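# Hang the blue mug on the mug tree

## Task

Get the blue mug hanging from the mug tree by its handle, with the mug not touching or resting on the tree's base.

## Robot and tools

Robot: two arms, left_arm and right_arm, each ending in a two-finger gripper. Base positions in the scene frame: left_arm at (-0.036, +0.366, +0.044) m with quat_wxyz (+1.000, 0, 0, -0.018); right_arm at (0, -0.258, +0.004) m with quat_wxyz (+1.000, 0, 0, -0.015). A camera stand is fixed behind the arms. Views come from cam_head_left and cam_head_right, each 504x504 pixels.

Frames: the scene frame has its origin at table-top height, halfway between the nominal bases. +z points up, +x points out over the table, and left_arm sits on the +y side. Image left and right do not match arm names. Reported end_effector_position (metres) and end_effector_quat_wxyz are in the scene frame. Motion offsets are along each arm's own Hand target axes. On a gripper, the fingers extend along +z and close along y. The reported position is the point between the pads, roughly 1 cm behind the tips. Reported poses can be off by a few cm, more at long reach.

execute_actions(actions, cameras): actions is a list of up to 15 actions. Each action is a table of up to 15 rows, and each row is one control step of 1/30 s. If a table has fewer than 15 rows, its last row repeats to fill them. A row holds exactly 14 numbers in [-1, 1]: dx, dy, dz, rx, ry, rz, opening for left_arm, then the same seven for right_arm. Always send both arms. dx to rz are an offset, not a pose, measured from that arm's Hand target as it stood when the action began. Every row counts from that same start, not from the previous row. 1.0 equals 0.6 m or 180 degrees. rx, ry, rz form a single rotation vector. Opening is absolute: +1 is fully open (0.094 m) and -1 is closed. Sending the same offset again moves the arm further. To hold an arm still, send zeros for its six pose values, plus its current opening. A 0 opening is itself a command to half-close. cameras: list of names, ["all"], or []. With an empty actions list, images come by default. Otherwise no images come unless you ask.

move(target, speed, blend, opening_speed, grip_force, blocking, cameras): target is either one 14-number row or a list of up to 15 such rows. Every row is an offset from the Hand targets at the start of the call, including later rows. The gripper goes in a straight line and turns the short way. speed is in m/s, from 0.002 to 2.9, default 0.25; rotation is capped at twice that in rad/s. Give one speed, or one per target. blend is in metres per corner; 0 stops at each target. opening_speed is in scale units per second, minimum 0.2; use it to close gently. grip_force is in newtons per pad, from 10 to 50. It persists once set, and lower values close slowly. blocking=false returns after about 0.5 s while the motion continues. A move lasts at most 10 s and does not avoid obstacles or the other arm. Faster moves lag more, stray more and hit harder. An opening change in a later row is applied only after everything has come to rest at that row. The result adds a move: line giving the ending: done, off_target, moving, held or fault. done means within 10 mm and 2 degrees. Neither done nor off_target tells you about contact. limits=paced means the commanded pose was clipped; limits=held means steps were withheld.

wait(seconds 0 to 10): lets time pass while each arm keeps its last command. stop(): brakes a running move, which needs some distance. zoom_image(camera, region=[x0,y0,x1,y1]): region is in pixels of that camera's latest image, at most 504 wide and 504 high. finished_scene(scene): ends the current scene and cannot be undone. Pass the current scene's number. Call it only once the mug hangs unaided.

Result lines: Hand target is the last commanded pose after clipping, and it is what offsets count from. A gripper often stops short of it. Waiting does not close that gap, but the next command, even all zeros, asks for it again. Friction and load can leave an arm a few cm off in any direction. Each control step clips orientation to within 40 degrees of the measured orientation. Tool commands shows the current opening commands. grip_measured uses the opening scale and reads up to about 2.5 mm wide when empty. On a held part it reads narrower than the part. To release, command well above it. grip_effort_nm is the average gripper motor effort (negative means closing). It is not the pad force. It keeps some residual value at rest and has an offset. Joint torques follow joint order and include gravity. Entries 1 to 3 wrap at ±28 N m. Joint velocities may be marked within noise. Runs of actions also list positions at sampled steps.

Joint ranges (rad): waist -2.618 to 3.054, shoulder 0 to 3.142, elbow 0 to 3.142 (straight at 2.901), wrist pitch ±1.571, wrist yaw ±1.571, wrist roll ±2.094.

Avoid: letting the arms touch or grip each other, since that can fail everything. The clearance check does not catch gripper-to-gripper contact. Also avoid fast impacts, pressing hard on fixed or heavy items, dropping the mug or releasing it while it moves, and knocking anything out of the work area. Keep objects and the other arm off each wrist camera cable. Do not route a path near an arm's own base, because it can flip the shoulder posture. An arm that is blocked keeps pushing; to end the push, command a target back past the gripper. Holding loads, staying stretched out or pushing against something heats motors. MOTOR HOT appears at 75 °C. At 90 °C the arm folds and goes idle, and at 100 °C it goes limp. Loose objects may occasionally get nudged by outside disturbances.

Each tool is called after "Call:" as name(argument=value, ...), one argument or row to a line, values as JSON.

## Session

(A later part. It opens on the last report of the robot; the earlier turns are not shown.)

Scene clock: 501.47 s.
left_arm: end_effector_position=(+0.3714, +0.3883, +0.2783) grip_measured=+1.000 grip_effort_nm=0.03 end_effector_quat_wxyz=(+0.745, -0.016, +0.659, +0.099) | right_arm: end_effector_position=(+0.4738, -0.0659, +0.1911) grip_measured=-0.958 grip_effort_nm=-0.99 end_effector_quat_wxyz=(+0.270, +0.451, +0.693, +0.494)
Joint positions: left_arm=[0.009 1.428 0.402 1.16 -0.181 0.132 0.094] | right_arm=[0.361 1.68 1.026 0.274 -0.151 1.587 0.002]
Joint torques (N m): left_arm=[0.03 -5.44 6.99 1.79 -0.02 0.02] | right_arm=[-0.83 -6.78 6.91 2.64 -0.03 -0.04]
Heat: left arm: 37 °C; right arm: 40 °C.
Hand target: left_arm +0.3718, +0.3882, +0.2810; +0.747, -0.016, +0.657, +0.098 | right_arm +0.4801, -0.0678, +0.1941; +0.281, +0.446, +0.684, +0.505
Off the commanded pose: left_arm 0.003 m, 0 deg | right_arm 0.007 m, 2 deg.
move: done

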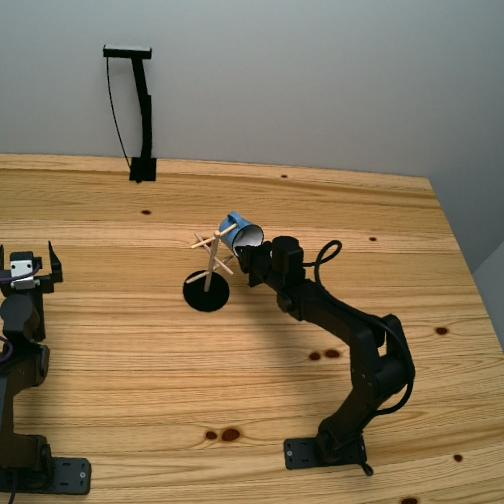

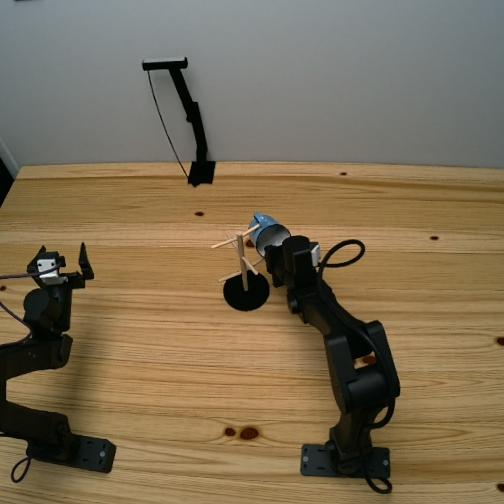

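Call:
move(
  target=[0,0,0,0,0,0,1, -0.0015,-0.014,-0.0095,0,0,0,-1],
  speed=0.05,
  cameras=["all"],
)

Call:
zoom_image(
  camera="cam_head_left",
  region=[205, 200, 265, 260],
)

Call:
zoom_image(
  camera="cam_head_right",
  region=[230, 200, 290, 260],
)

Scene clock: 509.07 s.
left_arm: end_effector_position=(+0.3714, +0.3883, +0.2783) grip_measured=+1.000 grip_effort_nm=0.03 end_effector_quat_wxyz=(+0.745, -0.016, +0.659, +0.099) | right_arm: end_effector_position=(+0.4685, -0.0694, +0.1776) grip_measured=-0.958 grip_effort_nm=-0.99 end_effector_quat_wxyz=(+0.267, +0.454, +0.695, +0.490)
Joint positions: left_arm=[0.009 1.428 0.402 1.16 -0.181 0.132 0.094] | right_arm=[0.356 1.68 0.978 0.31 -0.155 1.587 0.002]
Joint torques (N m): left_arm=[-0.06 -5.49 6.91 1.79 0.01 0.02] | right_arm=[-0.81 -7.98 6.79 2.54 -0.01 -0.05]
Heat: left arm: 37 °C; right arm: 41 °C.
Hand target: left_arm +0.3718, +0.3882, +0.2810; +0.747, -0.016, +0.657, +0.098 | right_arm +0.4730, -0.0719, +0.1880; +0.281, +0.446, +0.684, +0.505
Off the commanded pose: left_arm 0.003 m, 0 deg | right_arm 0.012 m, 3 deg.
move: off_target (right_arm)

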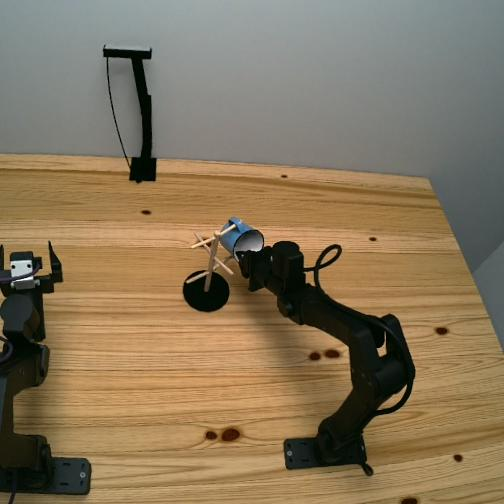

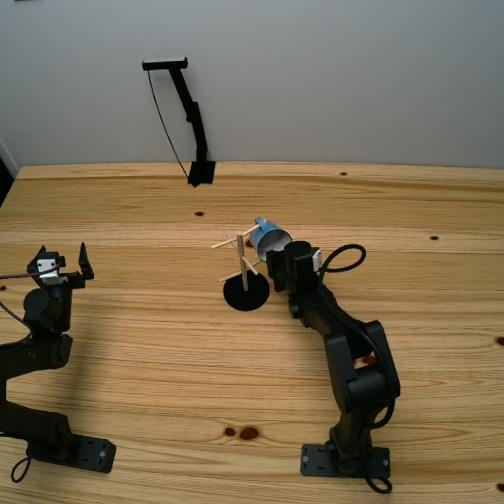

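Scaled by 8.400 from the camera's 504x504 image, which has a finer 720x720 frame.

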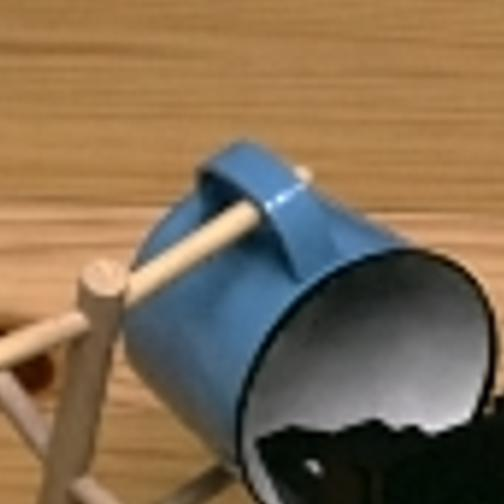

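Scaled by 8.400 from the camera's 504x504 image, which has a finer 720x720 frame.

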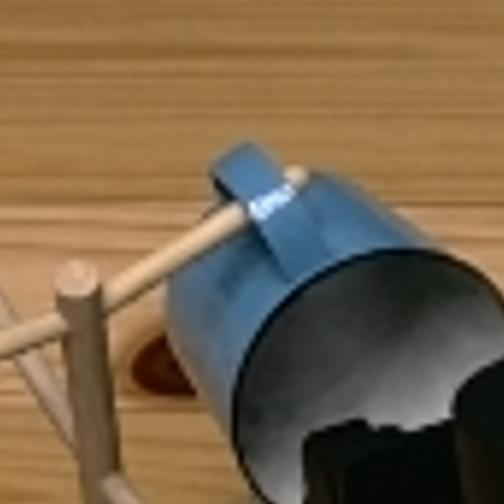

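Call:
move(
  target=[0,0,0,0,0,0,1, -0.0004,-0.0063,0.0022,0,0,0,-1],
  speed=0.04,
  cameras=["cam_head_left","cam_head_right"],
)

Call:
zoom_image(
  camera="cam_head_left",
  region=[205, 200, 265, 260],
)

Call:
zoom_image(
  camera="cam_head_right",
  region=[230, 200, 290, 260],
)

Scene clock: 512.87 s.
left_arm: end_effector_position=(+0.3714, +0.3883, +0.2783) grip_measured=+1.000 grip_effort_nm=0.03 end_effector_quat_wxyz=(+0.745, -0.016, +0.659, +0.099) | right_arm: end_effector_position=(+0.4683, -0.0694, +0.1776) grip_measured=-0.958 grip_effort_nm=-0.99 end_effector_quat_wxyz=(+0.269, +0.452, +0.693, +0.493)
Joint positions: left_arm=[0.009 1.428 0.402 1.16 -0.181 0.132 0.094] | right_arm=[0.356 1.68 0.97 0.327 -0.156 1.587 0.002]
Joint torques (N m): left_arm=[0.03 -5.48 6.84 1.79 0.01 0.02] | right_arm=[-0.81 -7.32 6.74 2.56 -0.02 -0.05]
Heat: left arm: 37 °C; right arm: 42 °C.
Hand target: left_arm +0.3718, +0.3882, +0.2810; +0.747, -0.016, +0.657, +0.098 | right_arm +0.4730, -0.0718, +0.1841; +0.281, +0.446, +0.684, +0.505
Off the commanded pose: left_arm 0.003 m, 0 deg | right_arm 0.008 m, 2 deg.
move: done

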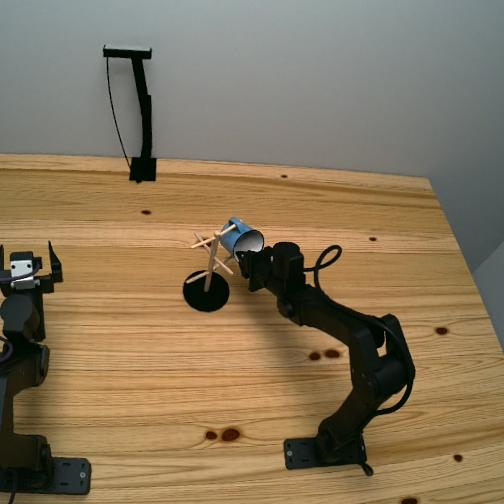

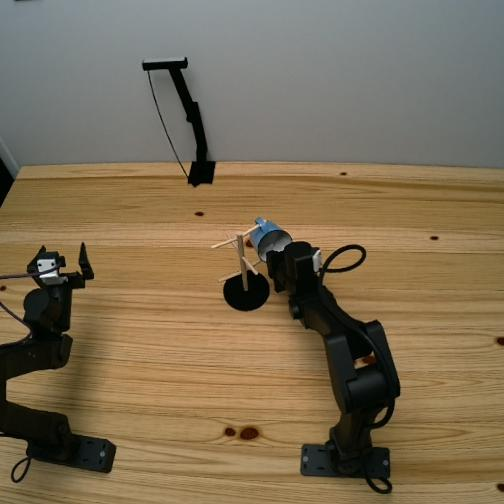

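Scaled by 8.400 from the camera's 504x504 image, which has a finer 720x720 frame.

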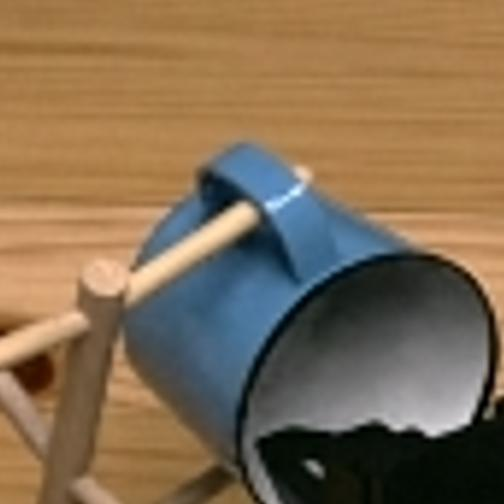

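Scaled by 8.400 from the camera's 504x504 image, which has a finer 720x720 frame.

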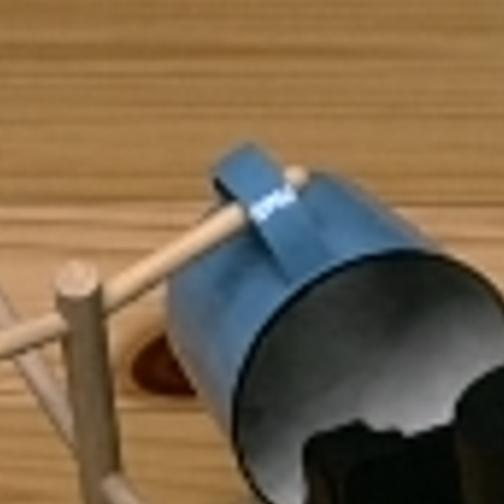

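Call:
move(
  target=[0,0,0,0,0,0,1, -0.0007,-0.0094,0.0033,0,0,0,-1],
  speed=0.04,
  cameras=["cam_head_left","cam_head_right"],
)

Call:
zoom_image(
  camera="cam_head_left",
  region=[205, 200, 265, 260],
)

Call:
zoom_image(
  camera="cam_head_right",
  region=[230, 200, 290, 260],
)

Scene clock: 517.00 s.
left_arm: end_effector_position=(+0.3714, +0.3883, +0.2783) grip_measured=+1.000 grip_effort_nm=0.03 end_effector_quat_wxyz=(+0.745, -0.016, +0.659, +0.099) | right_arm: end_effector_position=(+0.4678, -0.0695, +0.1773) grip_measured=-0.958 grip_effort_nm=-0.99 end_effector_quat_wxyz=(+0.272, +0.450, +0.691, +0.497)
Joint positions: left_arm=[0.009 1.428 0.402 1.16 -0.181 0.132 0.094] | right_arm=[0.356 1.68 0.957 0.351 -0.156 1.587 0.002]
Joint torques (N m): left_arm=[-0.08 -5.46 6.89 1.79 -0.01 0.02] | right_arm=[-0.8 -6.41 6.65 2.58 -0.03 -0.06]
Heat: left arm: 37 °C; right arm: 43 °C.
Hand target: left_arm +0.3718, +0.3882, +0.2810; +0.747, -0.016, +0.657, +0.098 | right_arm +0.4730, -0.0719, +0.1780; +0.281, +0.446, +0.684, +0.505
Off the commanded pose: left_arm 0.003 m, 0 deg | right_arm 0.006 m, 2 deg.
move: done

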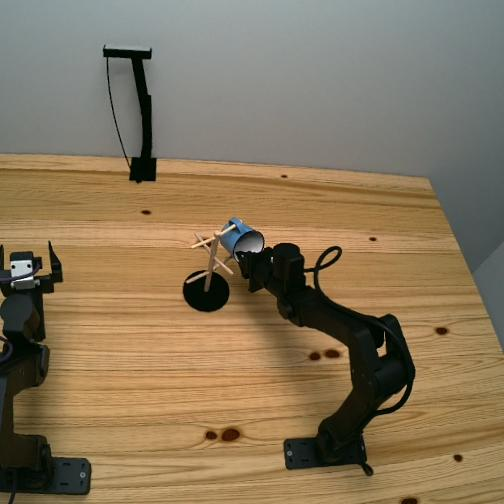

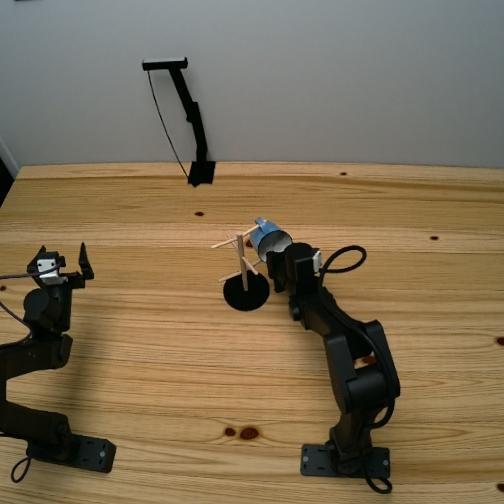

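Scaled by 8.400 from the camera's 504x504 image, which has a finer 720x720 frame.

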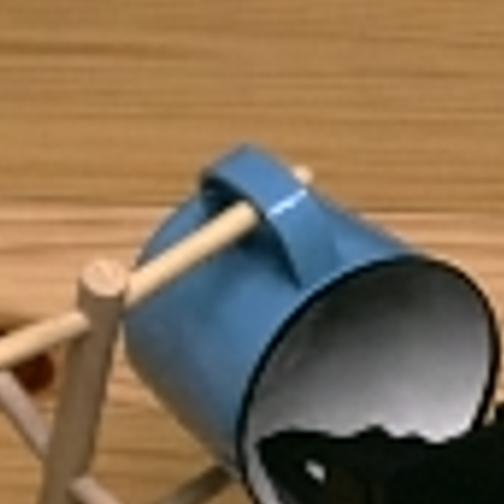

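Scaled by 8.400 from the camera's 504x504 image, which has a finer 720x720 frame.

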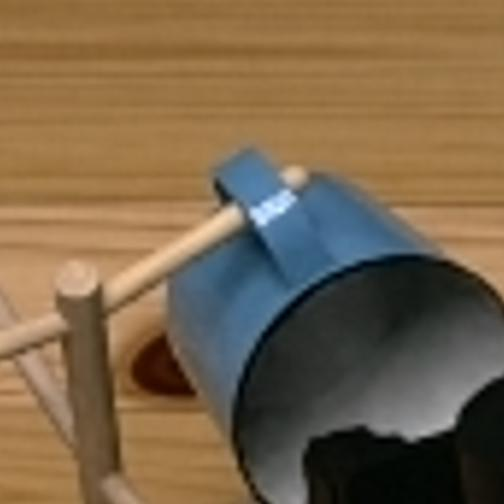

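Call:
move(
  target=[0,0,0,0,0,0,1, 0,0,0,0,0,0,-0.5],
  opening_speed=0.2,
  cameras=["cam_head_left","cam_head_right"],
)

Call:
zoom_image(
  camera="cam_head_left",
  region=[195, 190, 275, 270],
)

Call:
zoom_image(
  camera="cam_head_right",
  region=[220, 190, 300, 270],
)

Scene clock: 524.23 s.
left_arm: end_effector_position=(+0.3714, +0.3883, +0.2783) grip_measured=+1.000 grip_effort_nm=0.02 end_effector_quat_wxyz=(+0.745, -0.016, +0.659, +0.099) | right_arm: end_effector_position=(+0.4704, -0.0682, +0.1853) grip_measured=-0.502 grip_effort_nm=0.15 end_effector_quat_wxyz=(+0.280, +0.443, +0.684, +0.508)
Joint positions: left_arm=[0.009 1.428 0.402 1.16 -0.181 0.132 0.094] | right_arm=[0.356 1.68 0.957 0.386 -0.158 1.587 0.023]
Joint torques (N m): left_arm=[-0.14 -5.42 6.97 1.79 -0.01 0.03] | right_arm=[-0.84 -6.35 6.53 2.27 0 -0.06]
Heat: left arm: 37 °C; right arm: 44 °C.
Hand target: left_arm +0.3718, +0.3882, +0.2810; +0.747, -0.016, +0.657, +0.098 | right_arm +0.4730, -0.0719, +0.1781; +0.281, +0.446, +0.684, +0.505
Off the commanded pose: left_arm 0.003 m, 0 deg | right_arm 0.009 m, 1 deg.
move: done

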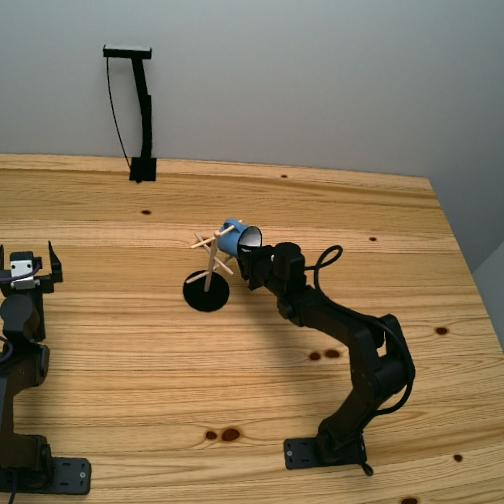

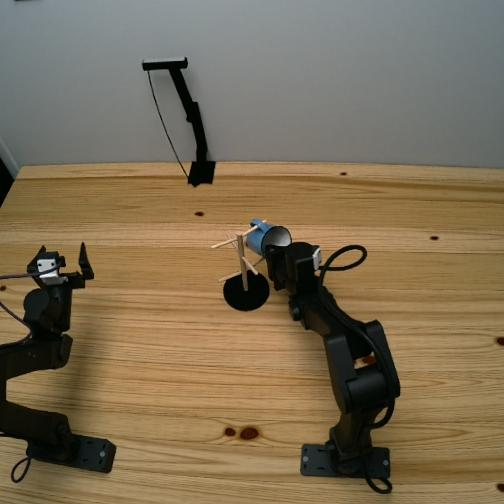

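Scaled by 6.300 from the camera's 504x504 image, which has a finer 720x720 frame.

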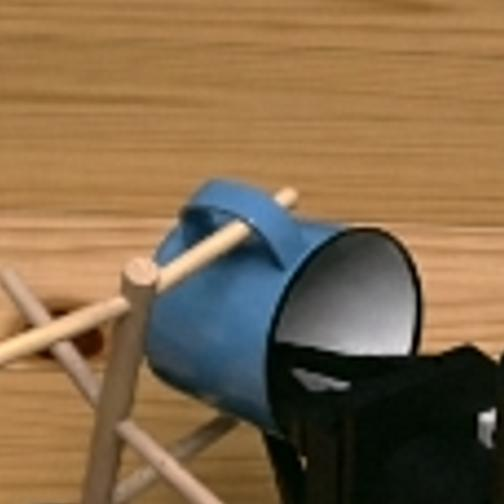

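Scaled by 6.300 from the camera's 504x504 image, which has a finer 720x720 frame.

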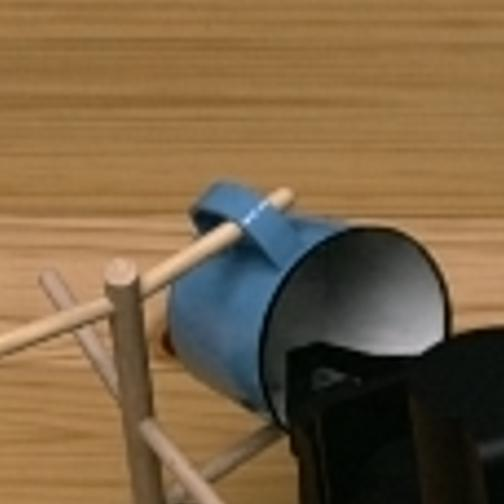

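Call:
zoom_image(
  camera="cam_head_left",
  region=[225, 215, 275, 265],
)

Call:
zoom_image(
  camera="cam_head_right",
  region=[245, 215, 295, 265],
)

Scaled by 10.080 from the camera's 504x504 image, which has a finer 720x720 frame.

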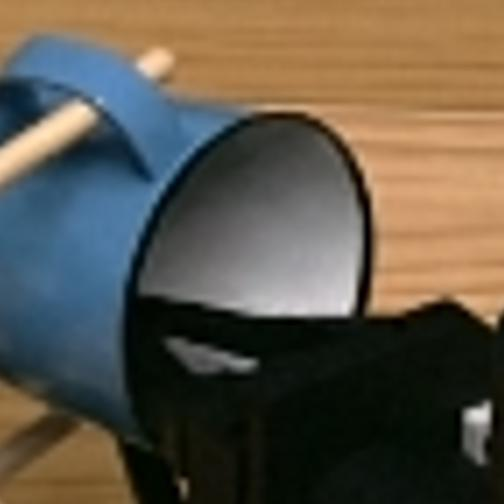

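Scaled by 10.080 from the camera's 504x504 image, which has a finer 720x720 frame.

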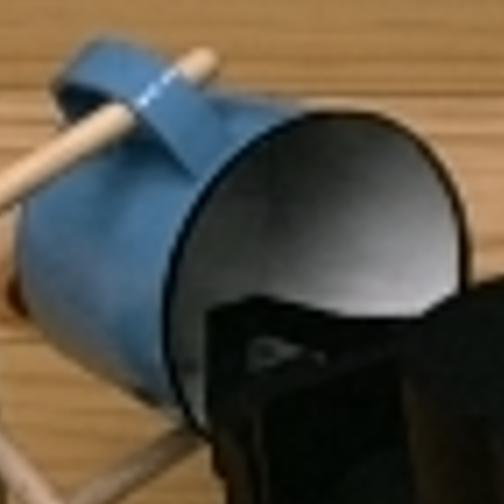

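Call:
move(
  target=[0,0,0,0,0,0,1, 0,0,0,0,0,0,0.0],
  opening_speed=0.25,
  cameras=["cam_head_left","cam_head_right"],
)

Call:
zoom_image(
  camera="cam_head_left",
  region=[205, 195, 275, 265],
)

Call:
zoom_image(
  camera="cam_head_right",
  region=[230, 195, 300, 265],
)

Scene clock: 532.73 s.
left_arm: end_effector_position=(+0.3714, +0.3883, +0.2783) grip_measured=+1.000 grip_effort_nm=0.02 end_effector_quat_wxyz=(+0.745, -0.016, +0.659, +0.099) | right_arm: end_effector_position=(+0.4714, -0.0677, +0.1886) grip_measured=-0.002 grip_effort_nm=0.16 end_effector_quat_wxyz=(+0.283, +0.440, +0.681, +0.513)
Joint positions: left_arm=[0.009 1.428 0.402 1.16 -0.181 0.132 0.094] | right_arm=[0.356 1.68 0.957 0.4 -0.159 1.587 0.047]
Joint torques (N m): left_arm=[-0.05 -5.48 6.94 1.79 0 0.03] | right_arm=[-0.83 -6.39 6.65 2.14 0.02 -0.04]
Heat: left arm: 37 °C; right arm: 43 °C.
Hand target: left_arm +0.3718, +0.3882, +0.2810; +0.747, -0.016, +0.657, +0.098 | right_arm +0.4730, -0.0719, +0.1781; +0.281, +0.446, +0.684, +0.505
Off the commanded pose: left_arm 0.003 m, 0 deg | right_arm 0.011 m, 1 deg.
move: off_target (right_arm)

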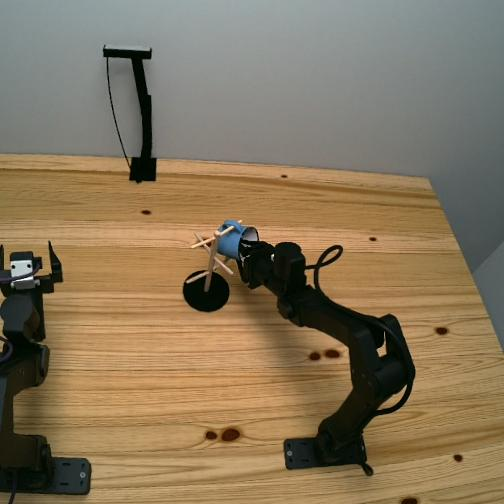

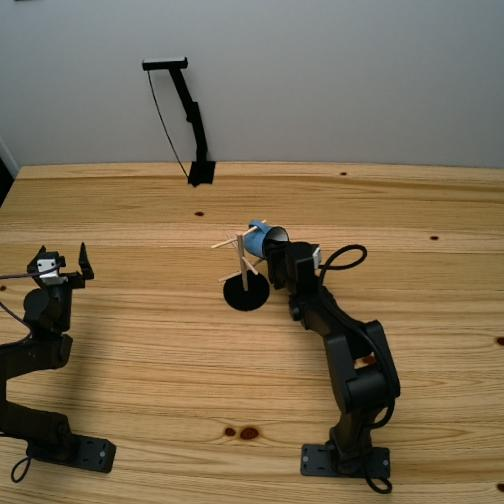

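Scaled by 7.200 from the camera's 504x504 image, which has a finer 720x720 frame.

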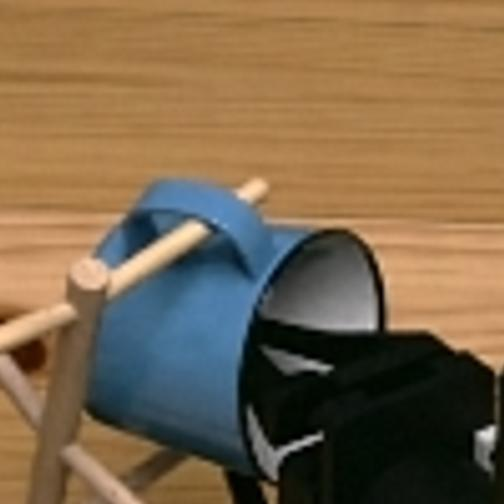

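Scaled by 7.200 from the camera's 504x504 image, which has a finer 720x720 frame.

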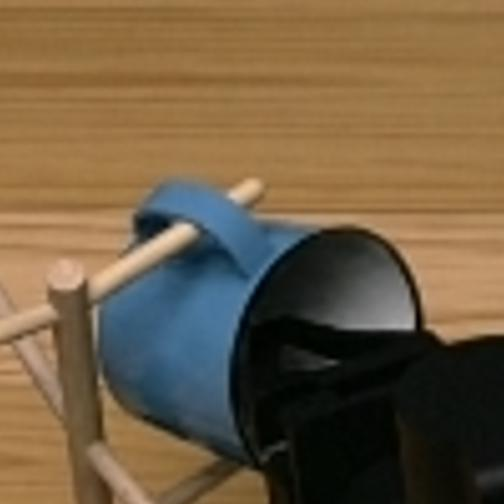

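Call:
move(
  target=[0,0,0,0,0,0,1, 0,0,0,0,0,0,0.3],
  opening_speed=0.25,
  cameras=["cam_head_left","cam_head_right"],
)

Call:
zoom_image(
  camera="cam_head_left",
  region=[205, 195, 275, 265],
)

Call:
zoom_image(
  camera="cam_head_right",
  region=[230, 195, 300, 265],
)

Scene clock: 540.53 s.
left_arm: end_effector_position=(+0.3714, +0.3883, +0.2783) grip_measured=+1.000 grip_effort_nm=0.03 end_effector_quat_wxyz=(+0.745, -0.016, +0.659, +0.099) | right_arm: end_effector_position=(+0.4714, -0.0677, +0.1886) grip_measured=+0.298 grip_effort_nm=0.16 end_effector_quat_wxyz=(+0.283, +0.440, +0.681, +0.513)
Joint positions: left_arm=[0.009 1.428 0.402 1.16 -0.181 0.132 0.094] | right_arm=[0.356 1.68 0.957 0.4 -0.159 1.587 0.061]
Joint torques (N m): left_arm=[-0.02 -5.46 6.9 1.76 0 0.02] | right_arm=[-0.8 -6.35 6.61 2.14 0.02 -0.06]
Heat: left arm: 37 °C; right arm: 44 °C.
Hand target: left_arm +0.3718, +0.3882, +0.2810; +0.747, -0.016, +0.657, +0.098 | right_arm +0.4730, -0.0719, +0.1781; +0.281, +0.446, +0.684, +0.505
Off the commanded pose: left_arm 0.003 m, 0 deg | right_arm 0.011 m, 1 deg.
move: off_target (right_arm)

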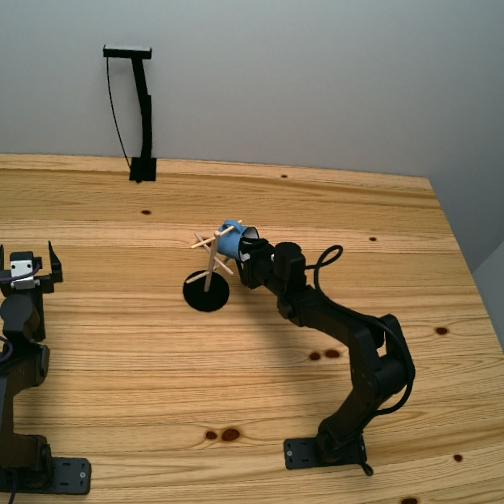

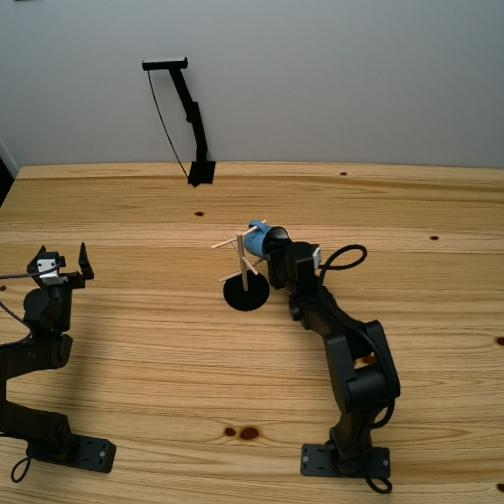

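Scaled by 7.200 from the camera's 504x504 image, which has a finer 720x720 frame.

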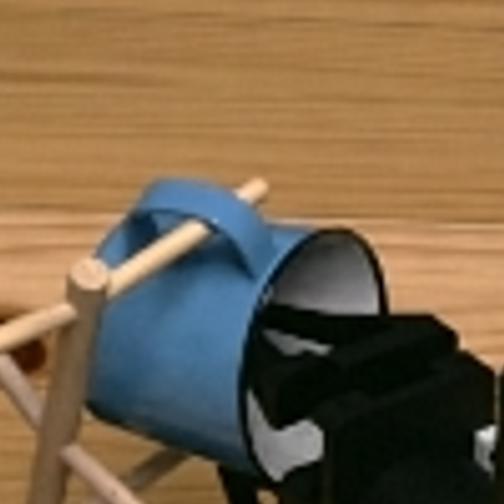

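Scaled by 7.200 from the camera's 504x504 image, which has a finer 720x720 frame.

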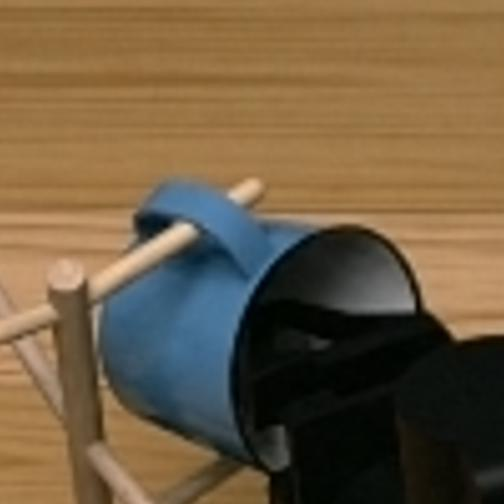

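Call:
move(
  target=[0,0,0,0,0,0,1, 0,0.0094,-0.1367,0,0,0,0.3],
  speed=0.06,
  cameras=["cam_head_left","cam_head_right"],
)

Call:
zoom_image(
  camera="cam_head_left",
  region=[195, 195, 285, 285],
)

Call:
zoom_image(
  camera="cam_head_right",
  region=[220, 195, 310, 285],
)

Scene clock: 548.67 s.
left_arm: end_effector_position=(+0.3714, +0.3883, +0.2783) grip_measured=+1.000 grip_effort_nm=0.03 end_effector_quat_wxyz=(+0.745, -0.016, +0.659, +0.099) | right_arm: end_effector_position=(+0.4118, -0.1021, +0.2149) grip_measured=+0.298 grip_effort_nm=0.16 end_effector_quat_wxyz=(+0.280, +0.445, +0.679, +0.513)
Joint positions: left_arm=[0.009 1.428 0.402 1.16 -0.181 0.132 0.094] | right_arm=[0.308 1.373 0.783 0.261 -0.203 1.582 0.061]
Joint torques (N m): left_arm=[-0.03 -5.45 6.99 1.78 0.01 0.02] | right_arm=[-0.83 -6.95 6.17 1.89 -0.02 -0.15]
Heat: left arm: 37 °C; right arm: 44 °C.
Hand target: left_arm +0.3718, +0.3882, +0.2810; +0.747, -0.016, +0.657, +0.098 | right_arm +0.4064, -0.1074, +0.2106; +0.281, +0.446, +0.684, +0.505
Off the commanded pose: left_arm 0.003 m, 0 deg | right_arm 0.009 m, 1 deg.
move: done

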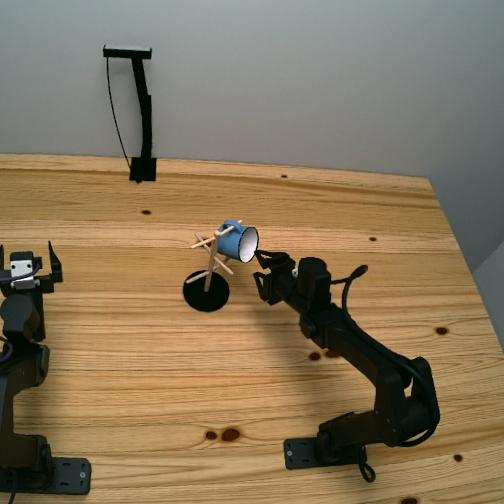

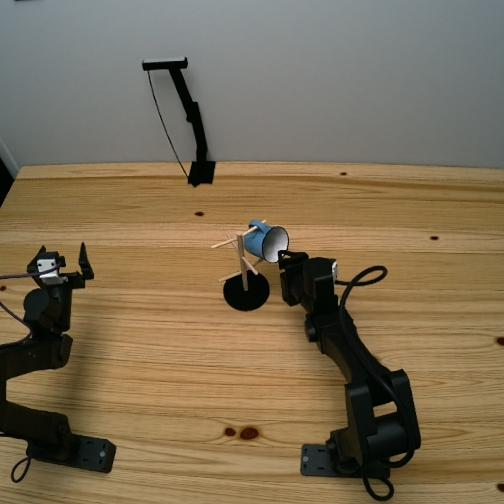

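Scaled by 5.600 from the camera's 504x504 image, which has a finer 720x720 frame.

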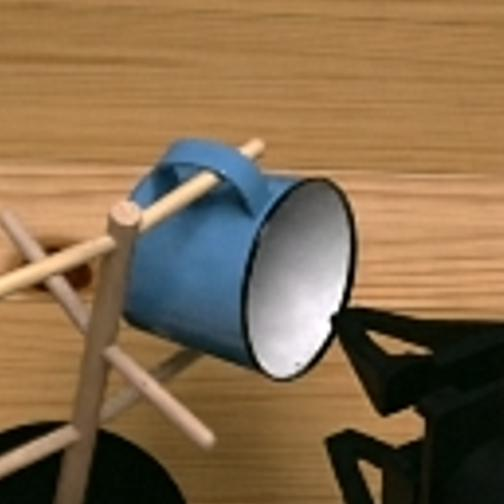

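Scaled by 5.600 from the camera's 504x504 image, which has a finer 720x720 frame.

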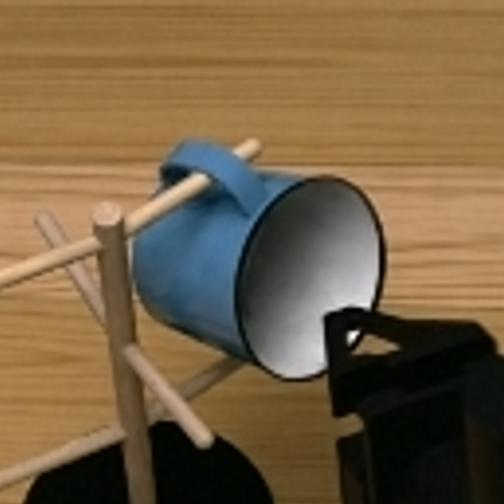

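Call:
move(
  target=[0,0,0,0.0522,0.0413,-0.0376,-1, -0.2565,-0.0105,-0.232,0,0,0,0.3],
  speed=0.2,
  cameras=["all"],
)

Call:
zoom_image(
  camera="cam_head_left",
  region=[0, 180, 160, 340],
)

Call:
zoom_image(
  camera="cam_head_right",
  region=[0, 180, 160, 340],
)

Call:
zoom_image(
  camera="cam_head_left",
  region=[170, 195, 290, 315],
)

Call:
zoom_image(
  camera="cam_head_right",
  region=[200, 195, 320, 315],
)

Scene clock: 565.13 s.
left_arm: end_effector_position=(+0.3702, +0.3874, +0.2641) grip_measured=-0.992 grip_effort_nm=-0.43 end_effector_quat_wxyz=(+0.694, -0.001, +0.720, +0.001) | right_arm: end_effector_position=(+0.3549, -0.3057, +0.2361) grip_measured=+0.298 grip_effort_nm=0.15 end_effector_quat_wxyz=(+0.282, +0.451, +0.681, +0.503)
Joint positions: left_arm=[0.125 1.298 0.453 0.809 0.087 0.004 0] | right_arm=[-0.525 1.229 0.851 -0.226 -0.941 1.136 0.061]
Joint torques (N m): left_arm=[0.5 -6.43 9.73 1.79 0.09 -0.04] | right_arm=[-0.35 -2.78 9.76 1.43 -0.36 -0.19]
Heat: left arm: 38 °C; right arm: 42 °C.
Hand target: left_arm +0.3718, +0.3883, +0.2811; +0.706, +0.000, +0.708, -0.001 | right_arm +0.3566, -0.3067, +0.2409; +0.281, +0.446, +0.684, +0.505
Off the commanded pose: left_arm 0.017 m, 2 deg | right_arm 0.005 m, 1 deg.
move: off_target (left_arm)

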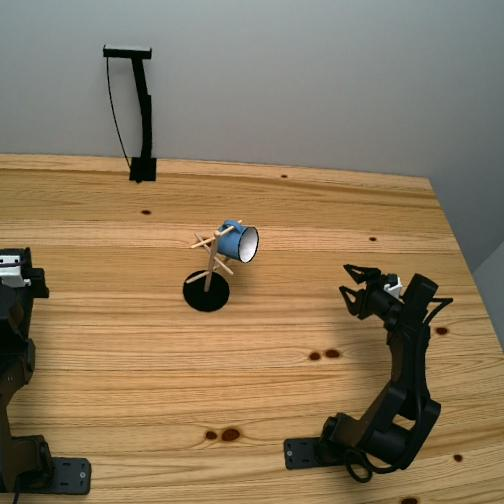

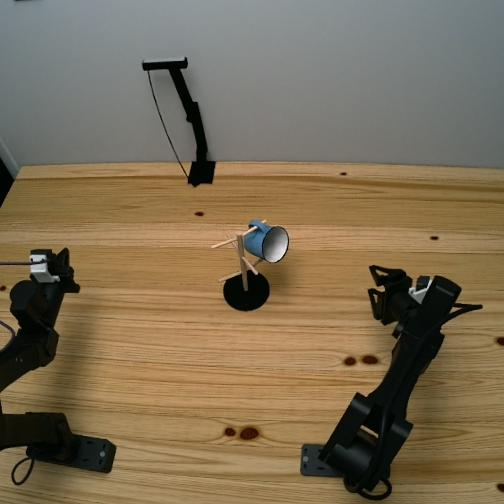

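Scaled by 3.150 from the camera's 504x504 image, which has a finer 720x720 frame.

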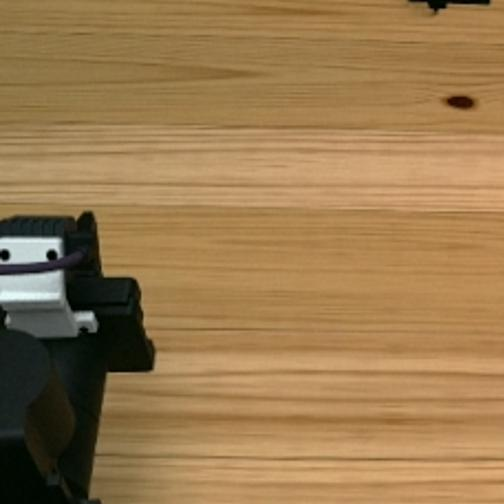

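Scaled by 3.150 from the camera's 504x504 image, which has a finer 720x720 frame.

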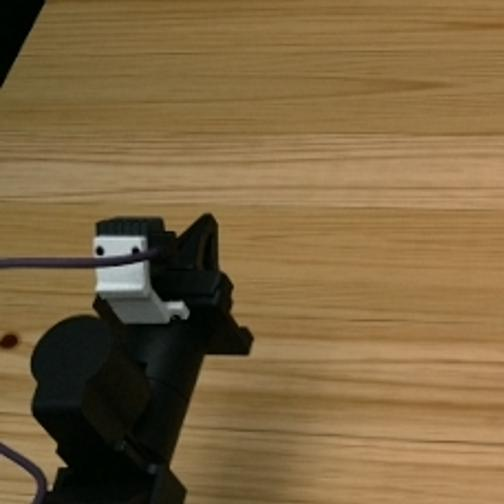

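Scaled by 4.200 from the camera's 504x504 image, which has a finer 720x720 frame.

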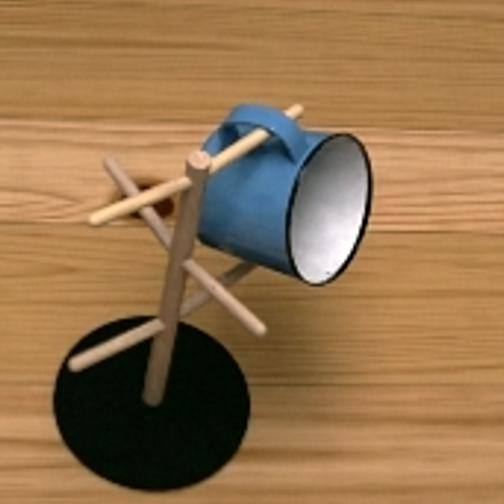

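Scaled by 4.200 from the camera's 504x504 image, which has a finer 720x720 frame.

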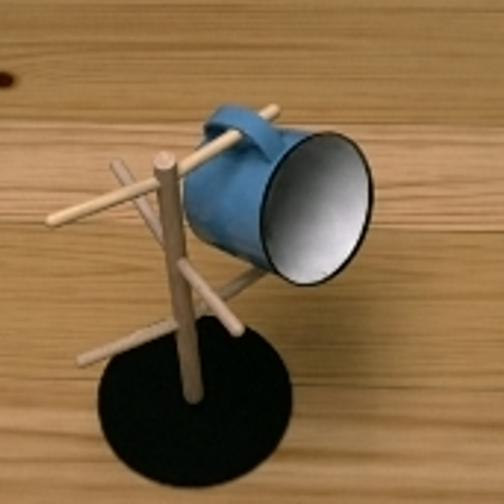

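Call:
move(
  target=[0.25,-0.1,0,0,0,0,-1, 0,0,0,0,0,0,0.3],
  speed=0.25,
  cameras=["all"],
)

Call:
zoom_image(
  camera="cam_head_left",
  region=[0, 200, 160, 360],
)

Call:
zoom_image(
  camera="cam_head_right",
  region=[40, 200, 200, 360],
)

Call:
move(
  target=[-0.25,-0.2,0,0,0,0,-1, 0,0,0,0,0,0,0.3],
  speed=0.25,
  cameras=["all"],
)

Call:
zoom_image(
  camera="cam_head_left",
  region=[40, 180, 200, 340],
)

Call:
zoom_image(
  camera="cam_head_right",
  region=[60, 180, 220, 340],
)

Scene clock: 574.77 s.
left_arm: end_effector_position=(+0.3673, +0.3286, +0.1155) grip_measured=-0.992 grip_effort_nm=-0.42 end_effector_quat_wxyz=(+0.645, +0.007, +0.764, +0.003) | right_arm: end_effector_position=(+0.3548, -0.3056, +0.2360) grip_measured=+0.298 grip_effort_nm=0.16 end_effector_quat_wxyz=(+0.282, +0.451, +0.681, +0.503)
Joint positions: left_arm=[-0.128 1.959 0.302 1.486 -0.157 -0.014 0] | right_arm=[-0.525 1.229 0.851 -0.227 -0.941 1.135 0.061]
Joint torques (N m): left_arm=[-0.61 -5.96 3.79 2.75 -0.13 -0.03] | right_arm=[-0.4 -2.8 9.77 1.46 -0.35 -0.14]
Heat: left arm: 39 °C; right arm: 41 °C.
Hand target: left_arm +0.3713, +0.3280, +0.1312; +0.706, +0.000, +0.708, -0.001 | right_arm +0.3566, -0.3067, +0.2409; +0.281, +0.446, +0.684, +0.505
Off the commanded pose: left_arm 0.016 m, 10 deg | right_arm 0.005 m, 1 deg.
joint sent to its limit (left arm) — joint 4 (wrist pitch), upper limit. The joint targets are off in orientation, not in position.
move: off_target (left_arm)

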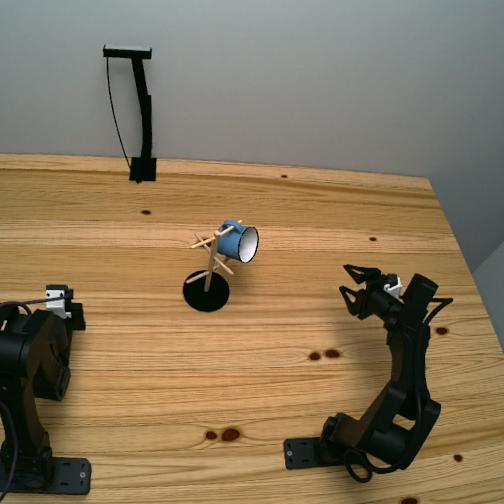

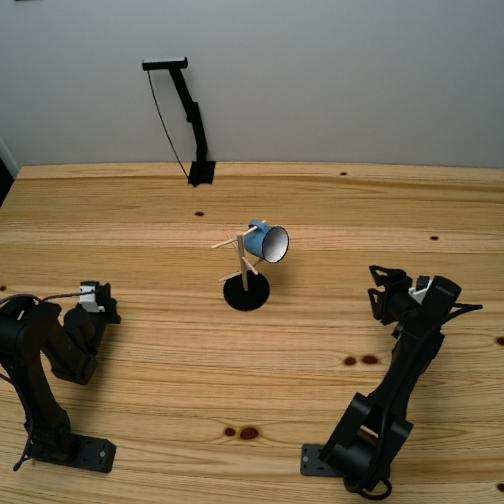

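Scaled by 3.150 from the camera's 504x504 image, which has a finer 720x720 frame.

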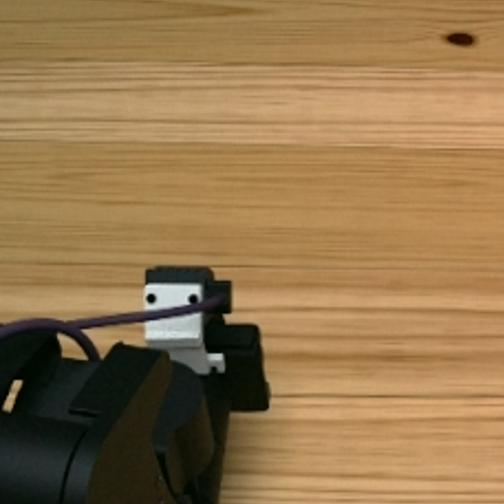

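Scaled by 3.150 from the camera's 504x504 image, which has a finer 720x720 frame.

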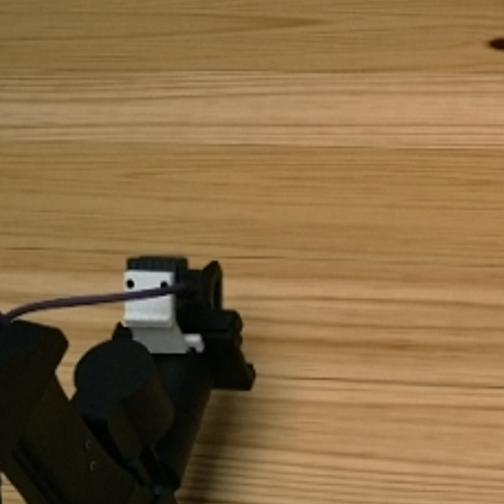

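Scene clock: 576.53 s.
left_arm: end_effector_position=(+0.3705, +0.2074, +0.2673) grip_measured=-0.992 grip_effort_nm=-0.43 end_effector_quat_wxyz=(+0.698, +0.010, +0.716, +0.001) | right_arm: end_effector_position=(+0.3548, -0.3056, +0.2360) grip_measured=+0.298 grip_effort_nm=0.16 end_effector_quat_wxyz=(+0.282, +0.451, +0.681, +0.503)
Joint positions: left_arm=[-0.572 1.506 0.619 0.857 -0.595 -0.002 0] | right_arm=[-0.525 1.229 0.851 -0.227 -0.941 1.135 0.061]
Joint torques (N m): left_arm=[-0.2 -7.84 9.18 1.69 -0.08 -0.01] | right_arm=[-0.38 -2.77 9.78 1.46 -0.35 -0.15]
Heat: left arm: 38 °C; right arm: 41 °C.
Hand target: left_arm +0.3715, +0.2083, +0.2815; +0.706, +0.000, +0.708, -0.001 | right_arm +0.3566, -0.3067, +0.2409; +0.281, +0.446, +0.684, +0.505
Off the commanded pose: left_arm 0.014 m, 2 deg | right_arm 0.005 m, 1 deg.
move: off_target (left_arm)

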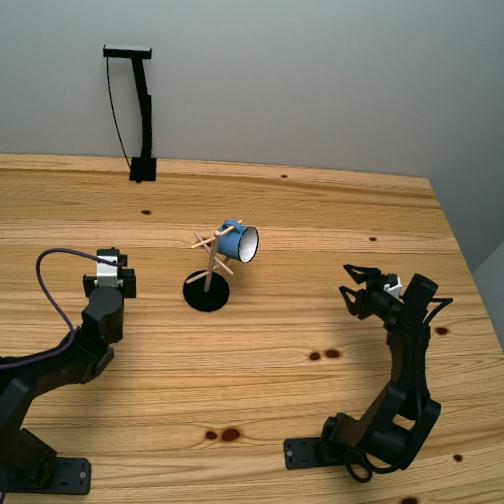

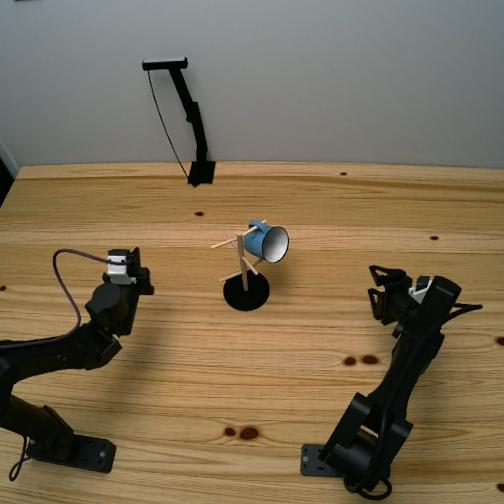

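Scaled by 3.150 from the camera's 504x504 image, which has a finer 720x720 frame.

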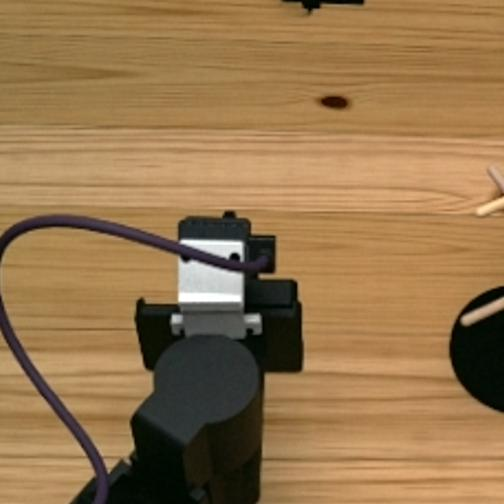

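Scaled by 3.150 from the camera's 504x504 image, which has a finer 720x720 frame.

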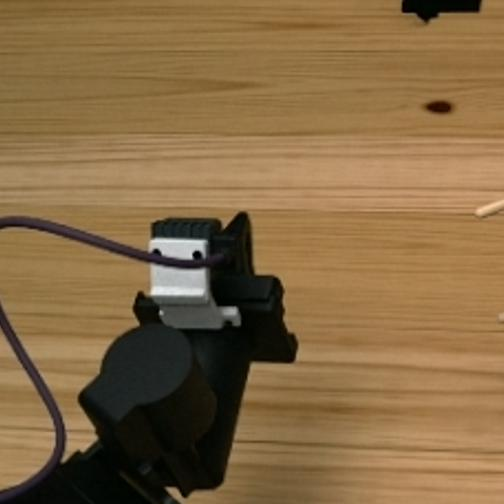

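Call:
finished_scene(
  scene=1,
)

The scene is finished: the task was done.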